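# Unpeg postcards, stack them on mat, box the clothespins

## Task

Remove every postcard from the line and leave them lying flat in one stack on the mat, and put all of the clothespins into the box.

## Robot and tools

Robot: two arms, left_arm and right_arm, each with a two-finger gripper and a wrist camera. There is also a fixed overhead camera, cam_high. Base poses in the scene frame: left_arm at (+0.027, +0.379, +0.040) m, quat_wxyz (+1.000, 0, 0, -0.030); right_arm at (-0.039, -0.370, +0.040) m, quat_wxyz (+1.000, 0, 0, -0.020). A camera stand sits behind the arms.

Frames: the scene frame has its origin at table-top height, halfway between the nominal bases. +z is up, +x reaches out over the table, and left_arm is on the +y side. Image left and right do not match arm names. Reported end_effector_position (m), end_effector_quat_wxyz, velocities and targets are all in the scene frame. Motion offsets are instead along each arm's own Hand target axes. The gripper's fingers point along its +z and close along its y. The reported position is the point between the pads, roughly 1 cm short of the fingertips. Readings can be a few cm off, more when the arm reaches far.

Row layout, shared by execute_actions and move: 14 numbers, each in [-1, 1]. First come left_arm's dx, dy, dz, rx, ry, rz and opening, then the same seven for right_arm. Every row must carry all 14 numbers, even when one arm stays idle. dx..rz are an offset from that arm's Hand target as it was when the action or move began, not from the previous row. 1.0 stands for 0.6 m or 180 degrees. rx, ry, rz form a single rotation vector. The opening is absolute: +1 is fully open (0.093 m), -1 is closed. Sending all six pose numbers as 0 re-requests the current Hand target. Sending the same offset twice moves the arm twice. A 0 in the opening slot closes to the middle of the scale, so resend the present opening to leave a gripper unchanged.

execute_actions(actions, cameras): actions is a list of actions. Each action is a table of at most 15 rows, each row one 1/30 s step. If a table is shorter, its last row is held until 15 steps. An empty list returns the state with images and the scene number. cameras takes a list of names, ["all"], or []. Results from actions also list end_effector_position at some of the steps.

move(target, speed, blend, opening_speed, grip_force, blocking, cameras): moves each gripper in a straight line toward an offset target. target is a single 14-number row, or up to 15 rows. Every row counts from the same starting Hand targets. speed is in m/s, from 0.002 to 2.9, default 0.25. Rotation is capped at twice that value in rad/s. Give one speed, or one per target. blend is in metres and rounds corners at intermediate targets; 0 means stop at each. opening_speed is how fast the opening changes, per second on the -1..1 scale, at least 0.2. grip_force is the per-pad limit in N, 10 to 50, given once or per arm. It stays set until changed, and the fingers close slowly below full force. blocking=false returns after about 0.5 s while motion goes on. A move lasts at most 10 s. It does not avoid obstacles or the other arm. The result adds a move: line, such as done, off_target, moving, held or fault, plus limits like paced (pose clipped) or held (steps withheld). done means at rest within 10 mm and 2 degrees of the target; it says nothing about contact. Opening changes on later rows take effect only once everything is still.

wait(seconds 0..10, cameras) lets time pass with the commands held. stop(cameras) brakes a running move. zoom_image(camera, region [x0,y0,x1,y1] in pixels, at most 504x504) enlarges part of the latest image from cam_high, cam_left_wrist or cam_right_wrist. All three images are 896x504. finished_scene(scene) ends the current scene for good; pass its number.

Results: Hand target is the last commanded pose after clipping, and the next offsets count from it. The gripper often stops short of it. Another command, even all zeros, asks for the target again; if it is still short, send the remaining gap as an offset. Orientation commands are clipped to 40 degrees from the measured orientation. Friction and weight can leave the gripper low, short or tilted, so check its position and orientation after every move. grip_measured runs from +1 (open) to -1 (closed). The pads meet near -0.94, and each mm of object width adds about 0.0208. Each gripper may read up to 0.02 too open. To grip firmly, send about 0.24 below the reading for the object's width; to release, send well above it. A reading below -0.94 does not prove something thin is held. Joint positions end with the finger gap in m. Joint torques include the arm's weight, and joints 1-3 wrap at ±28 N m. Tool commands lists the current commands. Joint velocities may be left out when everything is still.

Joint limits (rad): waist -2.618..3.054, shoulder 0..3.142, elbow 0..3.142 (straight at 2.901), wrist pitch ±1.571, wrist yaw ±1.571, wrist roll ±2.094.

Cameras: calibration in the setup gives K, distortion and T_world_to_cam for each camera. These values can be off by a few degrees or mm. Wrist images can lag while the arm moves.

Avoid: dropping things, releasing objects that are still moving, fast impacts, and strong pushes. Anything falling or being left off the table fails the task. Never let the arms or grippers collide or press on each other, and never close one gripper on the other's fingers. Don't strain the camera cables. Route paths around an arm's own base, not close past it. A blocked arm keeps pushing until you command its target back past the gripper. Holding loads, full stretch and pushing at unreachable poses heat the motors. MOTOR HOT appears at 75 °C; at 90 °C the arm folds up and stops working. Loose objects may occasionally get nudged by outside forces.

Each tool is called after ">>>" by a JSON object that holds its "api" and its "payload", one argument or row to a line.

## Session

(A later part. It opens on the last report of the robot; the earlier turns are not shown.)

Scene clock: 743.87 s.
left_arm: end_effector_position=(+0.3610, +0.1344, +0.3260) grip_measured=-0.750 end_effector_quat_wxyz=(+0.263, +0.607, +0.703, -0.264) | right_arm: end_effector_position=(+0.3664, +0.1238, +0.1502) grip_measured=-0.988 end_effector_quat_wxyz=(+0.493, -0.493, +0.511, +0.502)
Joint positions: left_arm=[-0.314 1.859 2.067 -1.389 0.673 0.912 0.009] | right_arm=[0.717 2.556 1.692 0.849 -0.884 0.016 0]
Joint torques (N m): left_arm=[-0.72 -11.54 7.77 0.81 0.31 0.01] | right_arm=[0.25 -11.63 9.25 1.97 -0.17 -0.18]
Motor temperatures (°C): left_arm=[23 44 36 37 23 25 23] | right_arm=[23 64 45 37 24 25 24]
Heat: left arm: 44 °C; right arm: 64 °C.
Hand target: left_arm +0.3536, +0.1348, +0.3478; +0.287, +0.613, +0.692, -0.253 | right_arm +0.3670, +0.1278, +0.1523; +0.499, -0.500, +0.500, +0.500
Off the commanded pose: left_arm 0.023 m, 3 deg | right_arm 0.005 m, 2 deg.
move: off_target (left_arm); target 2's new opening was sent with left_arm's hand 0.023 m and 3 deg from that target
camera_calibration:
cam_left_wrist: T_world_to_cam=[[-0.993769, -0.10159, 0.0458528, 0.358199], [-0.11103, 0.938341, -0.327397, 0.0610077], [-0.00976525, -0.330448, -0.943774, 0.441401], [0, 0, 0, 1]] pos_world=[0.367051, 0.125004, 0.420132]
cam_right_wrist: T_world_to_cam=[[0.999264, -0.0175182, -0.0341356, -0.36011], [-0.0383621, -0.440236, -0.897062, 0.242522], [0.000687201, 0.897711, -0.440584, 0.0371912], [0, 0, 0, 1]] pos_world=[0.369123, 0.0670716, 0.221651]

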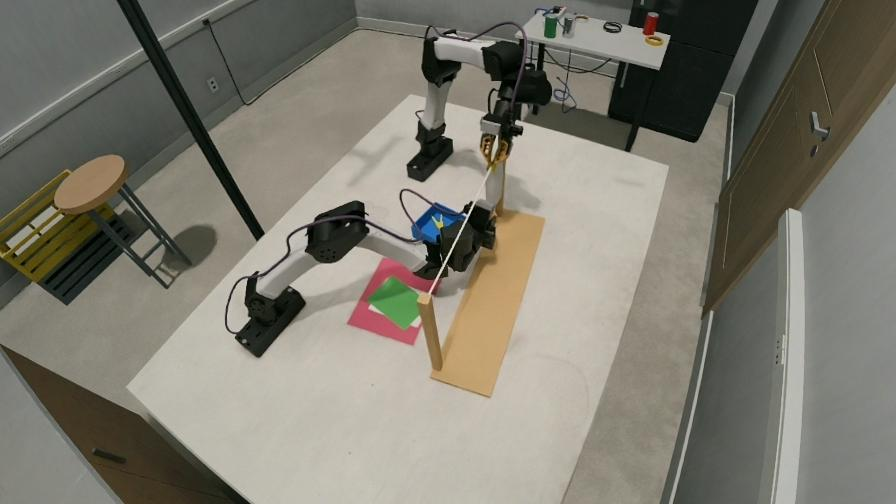

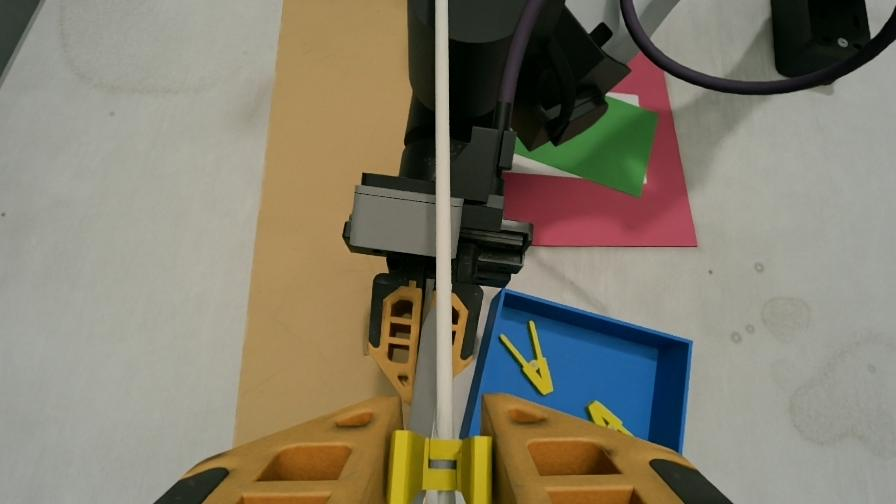

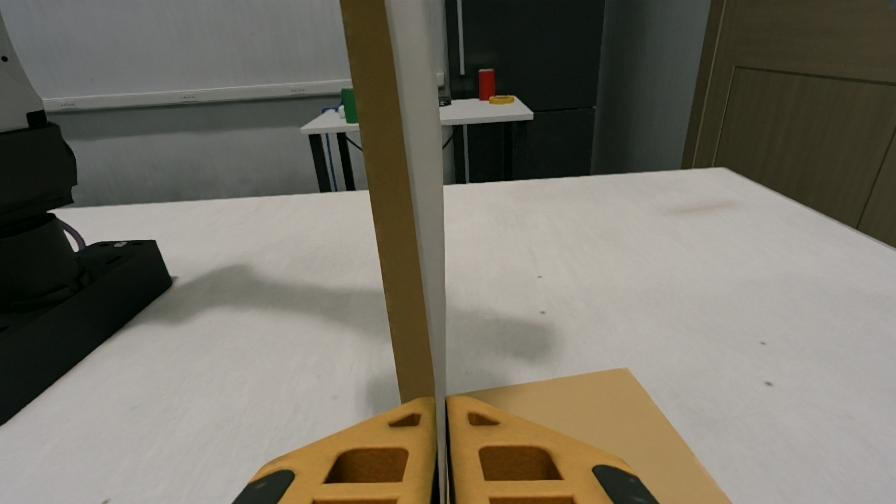

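>>> {"api": "move", "payload": {
  "target": [
    [-0.0477,0.005,-0.0467,0,0,0,-0.95,0,0,0,0,0,0,-1],
    [-0.0827,0.002,-0.106,0,0,0,-0.95,0.025,0,0,0,0,0,-1],
    [-0.0288,-0.1642,-0.1408,-0.04,-0.09,-0.04,-0.95,0.025,0.2,0,0,0,0,-1],
    [0.0637,-0.2197,0.0493,-0.08,-0.167,-0.08,-0.95,-0.1467,0.2783,-0.4467,0.1176,0.0744,0.4982,-1]
  ],
  "speed": [0.05,0.07,0.15,0.17],
  "blend": [0.004,0.008,0.02,0],
  "cameras": ["all"]
}}

>>> {"api": "zoom_image", "payload": {
  "camera": "cam_high",
  "region": [320, 130, 540, 350]
}}

Scene clock: 766.07 s.
left_arm: end_effector_position=(+0.2217, +0.1255, +0.2917) grip_measured=-0.765 end_effector_quat_wxyz=(+0.478, +0.399, +0.701, -0.348) | right_arm: end_effector_position=(+0.1946, -0.1403, +0.2240) grip_measured=-0.988 end_effector_quat_wxyz=(+0.003, +0.053, +0.834, +0.549)
Joint positions: left_arm=[-0.631 0.851 0.67 -0.157 0.432 0.034 0.008] | right_arm=[0.364 1.269 0.788 -0.364 -1.012 0.868 0]
Joint torques (N m): left_arm=[-0.66 -2.66 6.86 2.12 -0.03 -0.01] | right_arm=[-0.83 -5.11 10.51 1.5 -0.53 -0.27]
Motor temperatures (°C): left_arm=[23 44 36 38 23 25 24] | right_arm=[23 64 44 37 24 25 24]
Heat: left arm: 44 °C; right arm: 64 °C.
Hand target: left_arm +0.2221, +0.1249, +0.2997; +0.495, +0.396, +0.690, -0.349 | right_arm +0.2002, -0.1402, +0.2408; +0.024, +0.036, +0.828, +0.558
Off the commanded pose: left_arm 0.008 m, 2 deg | right_arm 0.018 m, 3 deg.
move: off_target (right_arm)
camera_calibration:
cam_left_wrist: T_world_to_cam=[[-0.900581, -0.425314, 0.0897877, 0.227624], [-0.3466, 0.577938, -0.738821, 0.260127], [0.262339, -0.696489, -0.667894, 0.309772], [0, 0, 0, 1]] pos_world=[0.213889, 0.162227, 0.378644]
cam_right_wrist: T_world_to_cam=[[-0.0941444, -0.396964, -0.912993, 0.165904], [-0.922877, -0.309171, 0.229589, 0.123991], [-0.373409, 0.864195, -0.337242, 0.351919], [0, 0, 0, 1]] pos_world=[0.261457, -0.199935, 0.241685]

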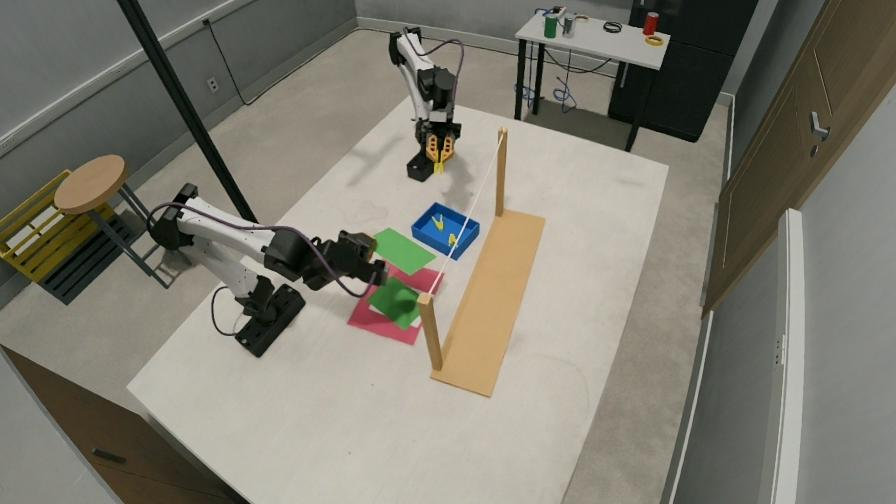

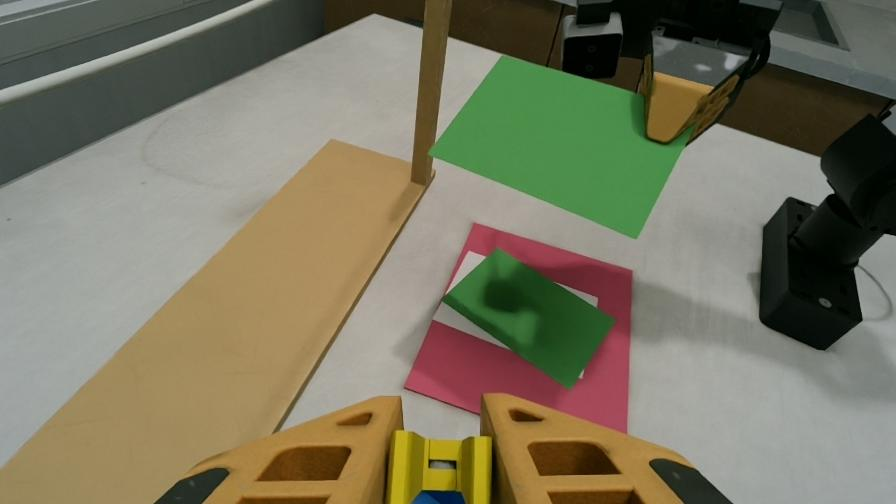

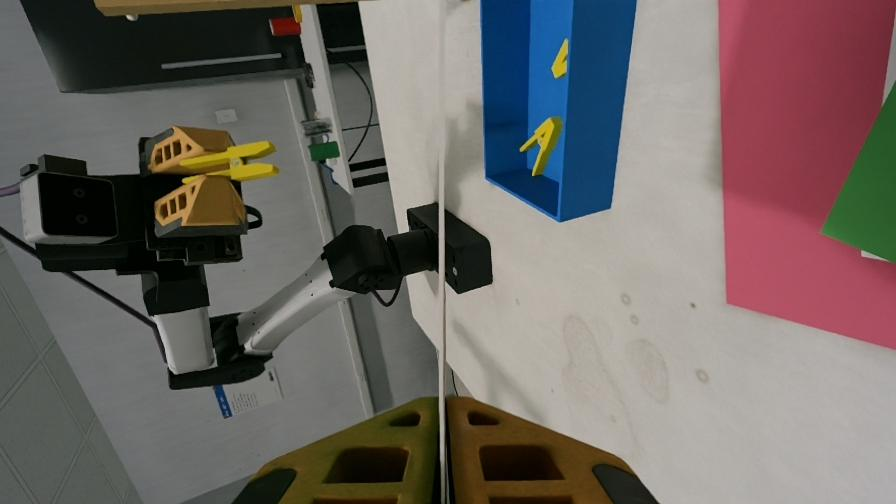

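Scaled by 2.291 from the camera's 896x504 image, which has a finer 1280x720 frame.

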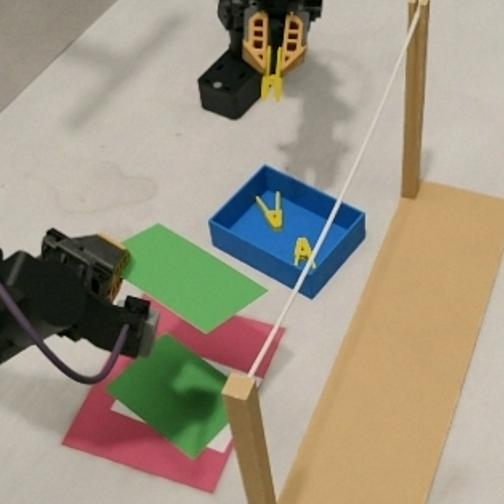

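>>> {"api": "move", "payload": {
  "target": [
    [0.2,0.015,0.065,0,0,0,-0.95,0.0278,-0.2037,0.0295,0,0,0,-1],
    [0.3327,0.0242,0.1077,0,0,0,-0.95,0.0278,-0.335,0.0827,0,0,0,-1],
    [0.3327,0.0242,0.1077,0,0,0,-0.05,0.0278,-0.335,0.0827,0,0,0,-0.7],
    [0.17,0.009,0.063,0,0,0,-0.05,0.0278,-0.3727,-0.0103,0,0,0,-0.7],
    [0.0127,-0.006,0.019,0,0,0,-0.05,0.0278,-0.141,-0.1037,0,0,0,-0.7]
  ],
  "speed": [0.12,0.07,0.07,0.07,0.15],
  "blend": [0.02,0,0,0.01,0],
  "opening_speed": 0.8,
  "cameras": ["all"]
}}

>>> {"api": "zoom_image", "payload": {
  "camera": "cam_high",
  "region": [320, 130, 540, 380]
}}

Scene clock: 791.10 s.
left_arm: end_effector_position=(+0.2206, +0.1173, +0.2683) grip_measured=-0.052 end_effector_quat_wxyz=(+0.472, +0.397, +0.707, -0.347) | right_arm: end_effector_position=(+0.1671, -0.2253, +0.1780) grip_measured=-0.701 end_effector_quat_wxyz=(+0.008, +0.045, +0.829, +0.557)
Joint positions: left_arm=[-0.674 0.876 0.595 -0.064 0.389 0.014 0.043] | right_arm=[-0.017 1.344 0.715 -0.914 -1.182 0.071 0.012]
Joint torques (N m): left_arm=[-0.75 -2.8 10.43 1.91 -0.04 0.07] | right_arm=[-1.1 -3 9.24 0.41 -0.66 -0.27]
Motor temperatures (°C): left_arm=[23 40 36 42 23 25 24] | right_arm=[23 55 45 35 24 25 24]
Heat: left arm: 42 °C; right arm: 55 °C.
Hand target: left_arm +0.2220, +0.1149, +0.2897; +0.495, +0.396, +0.690, -0.348 | right_arm +0.1758, -0.2279, +0.1856; +0.024, +0.036, +0.828, +0.558
Off the commanded pose: left_arm 0.022 m, 3 deg | right_arm 0.012 m, 2 deg.
move: off_target (left_arm, right_arm)
camera_calibration:
cam_left_wrist: T_world_to_cam=[[-0.897865, -0.42902, 0.0988997, 0.222585], [-0.3586, 0.582294, -0.729616, 0.24686], [0.255431, -0.690562, -0.676668, 0.291894], [0, 0, 0, 1]] pos_world=[0.213817, 0.153319, 0.355615]
cam_right_wrist: T_world_to_cam=[[-0.0744334, -0.381302, -0.921449, 0.0893229], [-0.924478, -0.320063, 0.207122, 0.0847948], [-0.373898, 0.867276, -0.328682, 0.39884], [0, 0, 0, 1]] pos_world=[0.234165, -0.284706, 0.195835]

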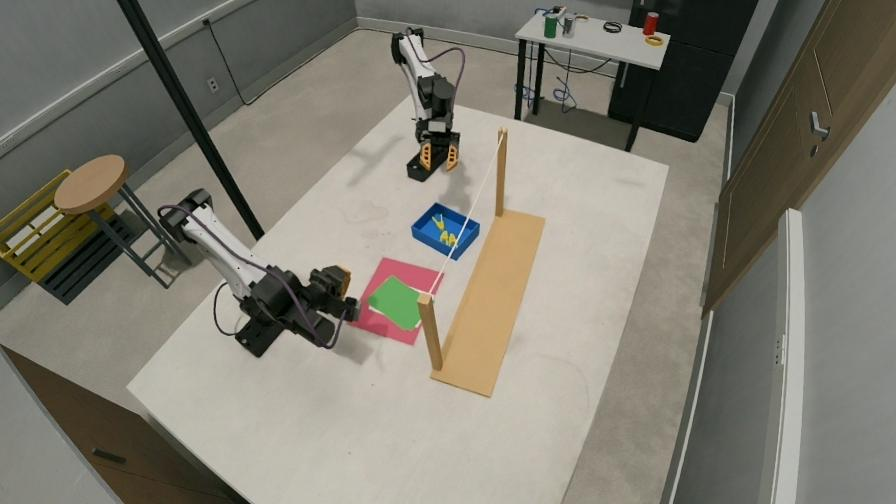

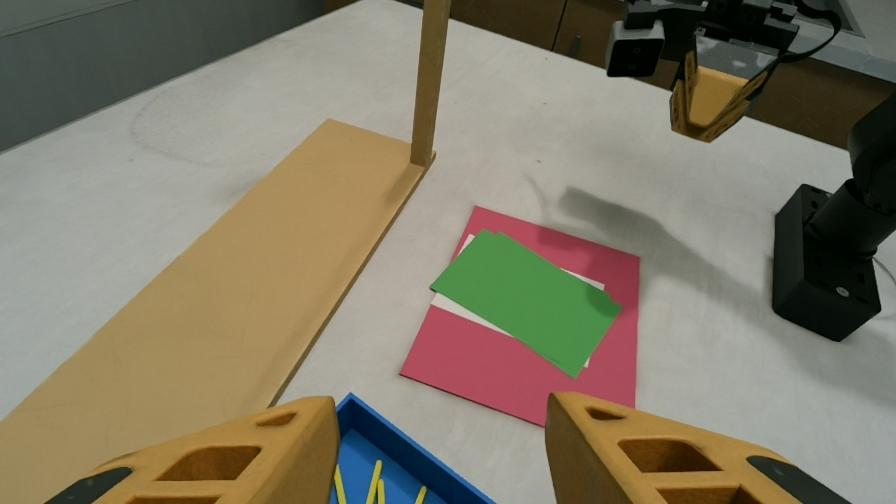

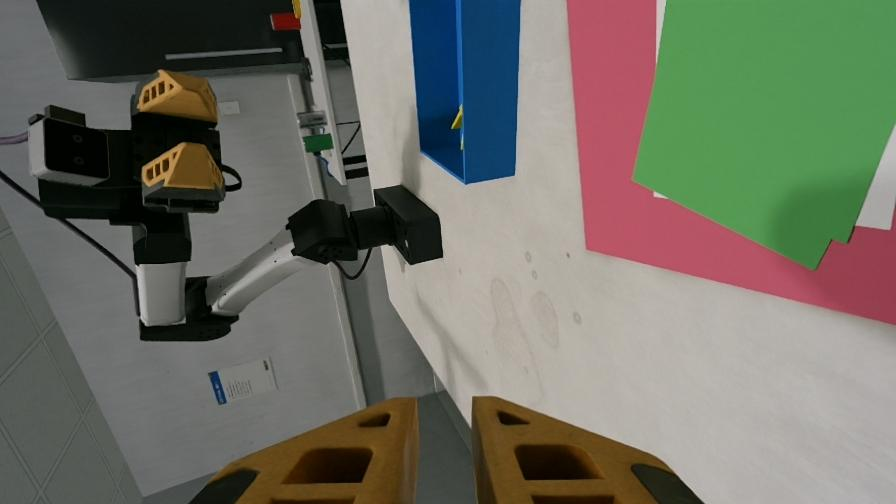

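Scaled by 2.016 from the camera's 896x504 image, which has a finer 1280x720 frame.

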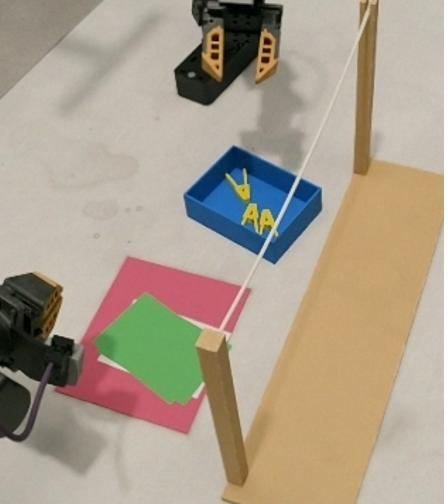

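>>> {"api": "finished_scene", "payload": {
  "scene": 2
}}

The scene is finished: the task was done.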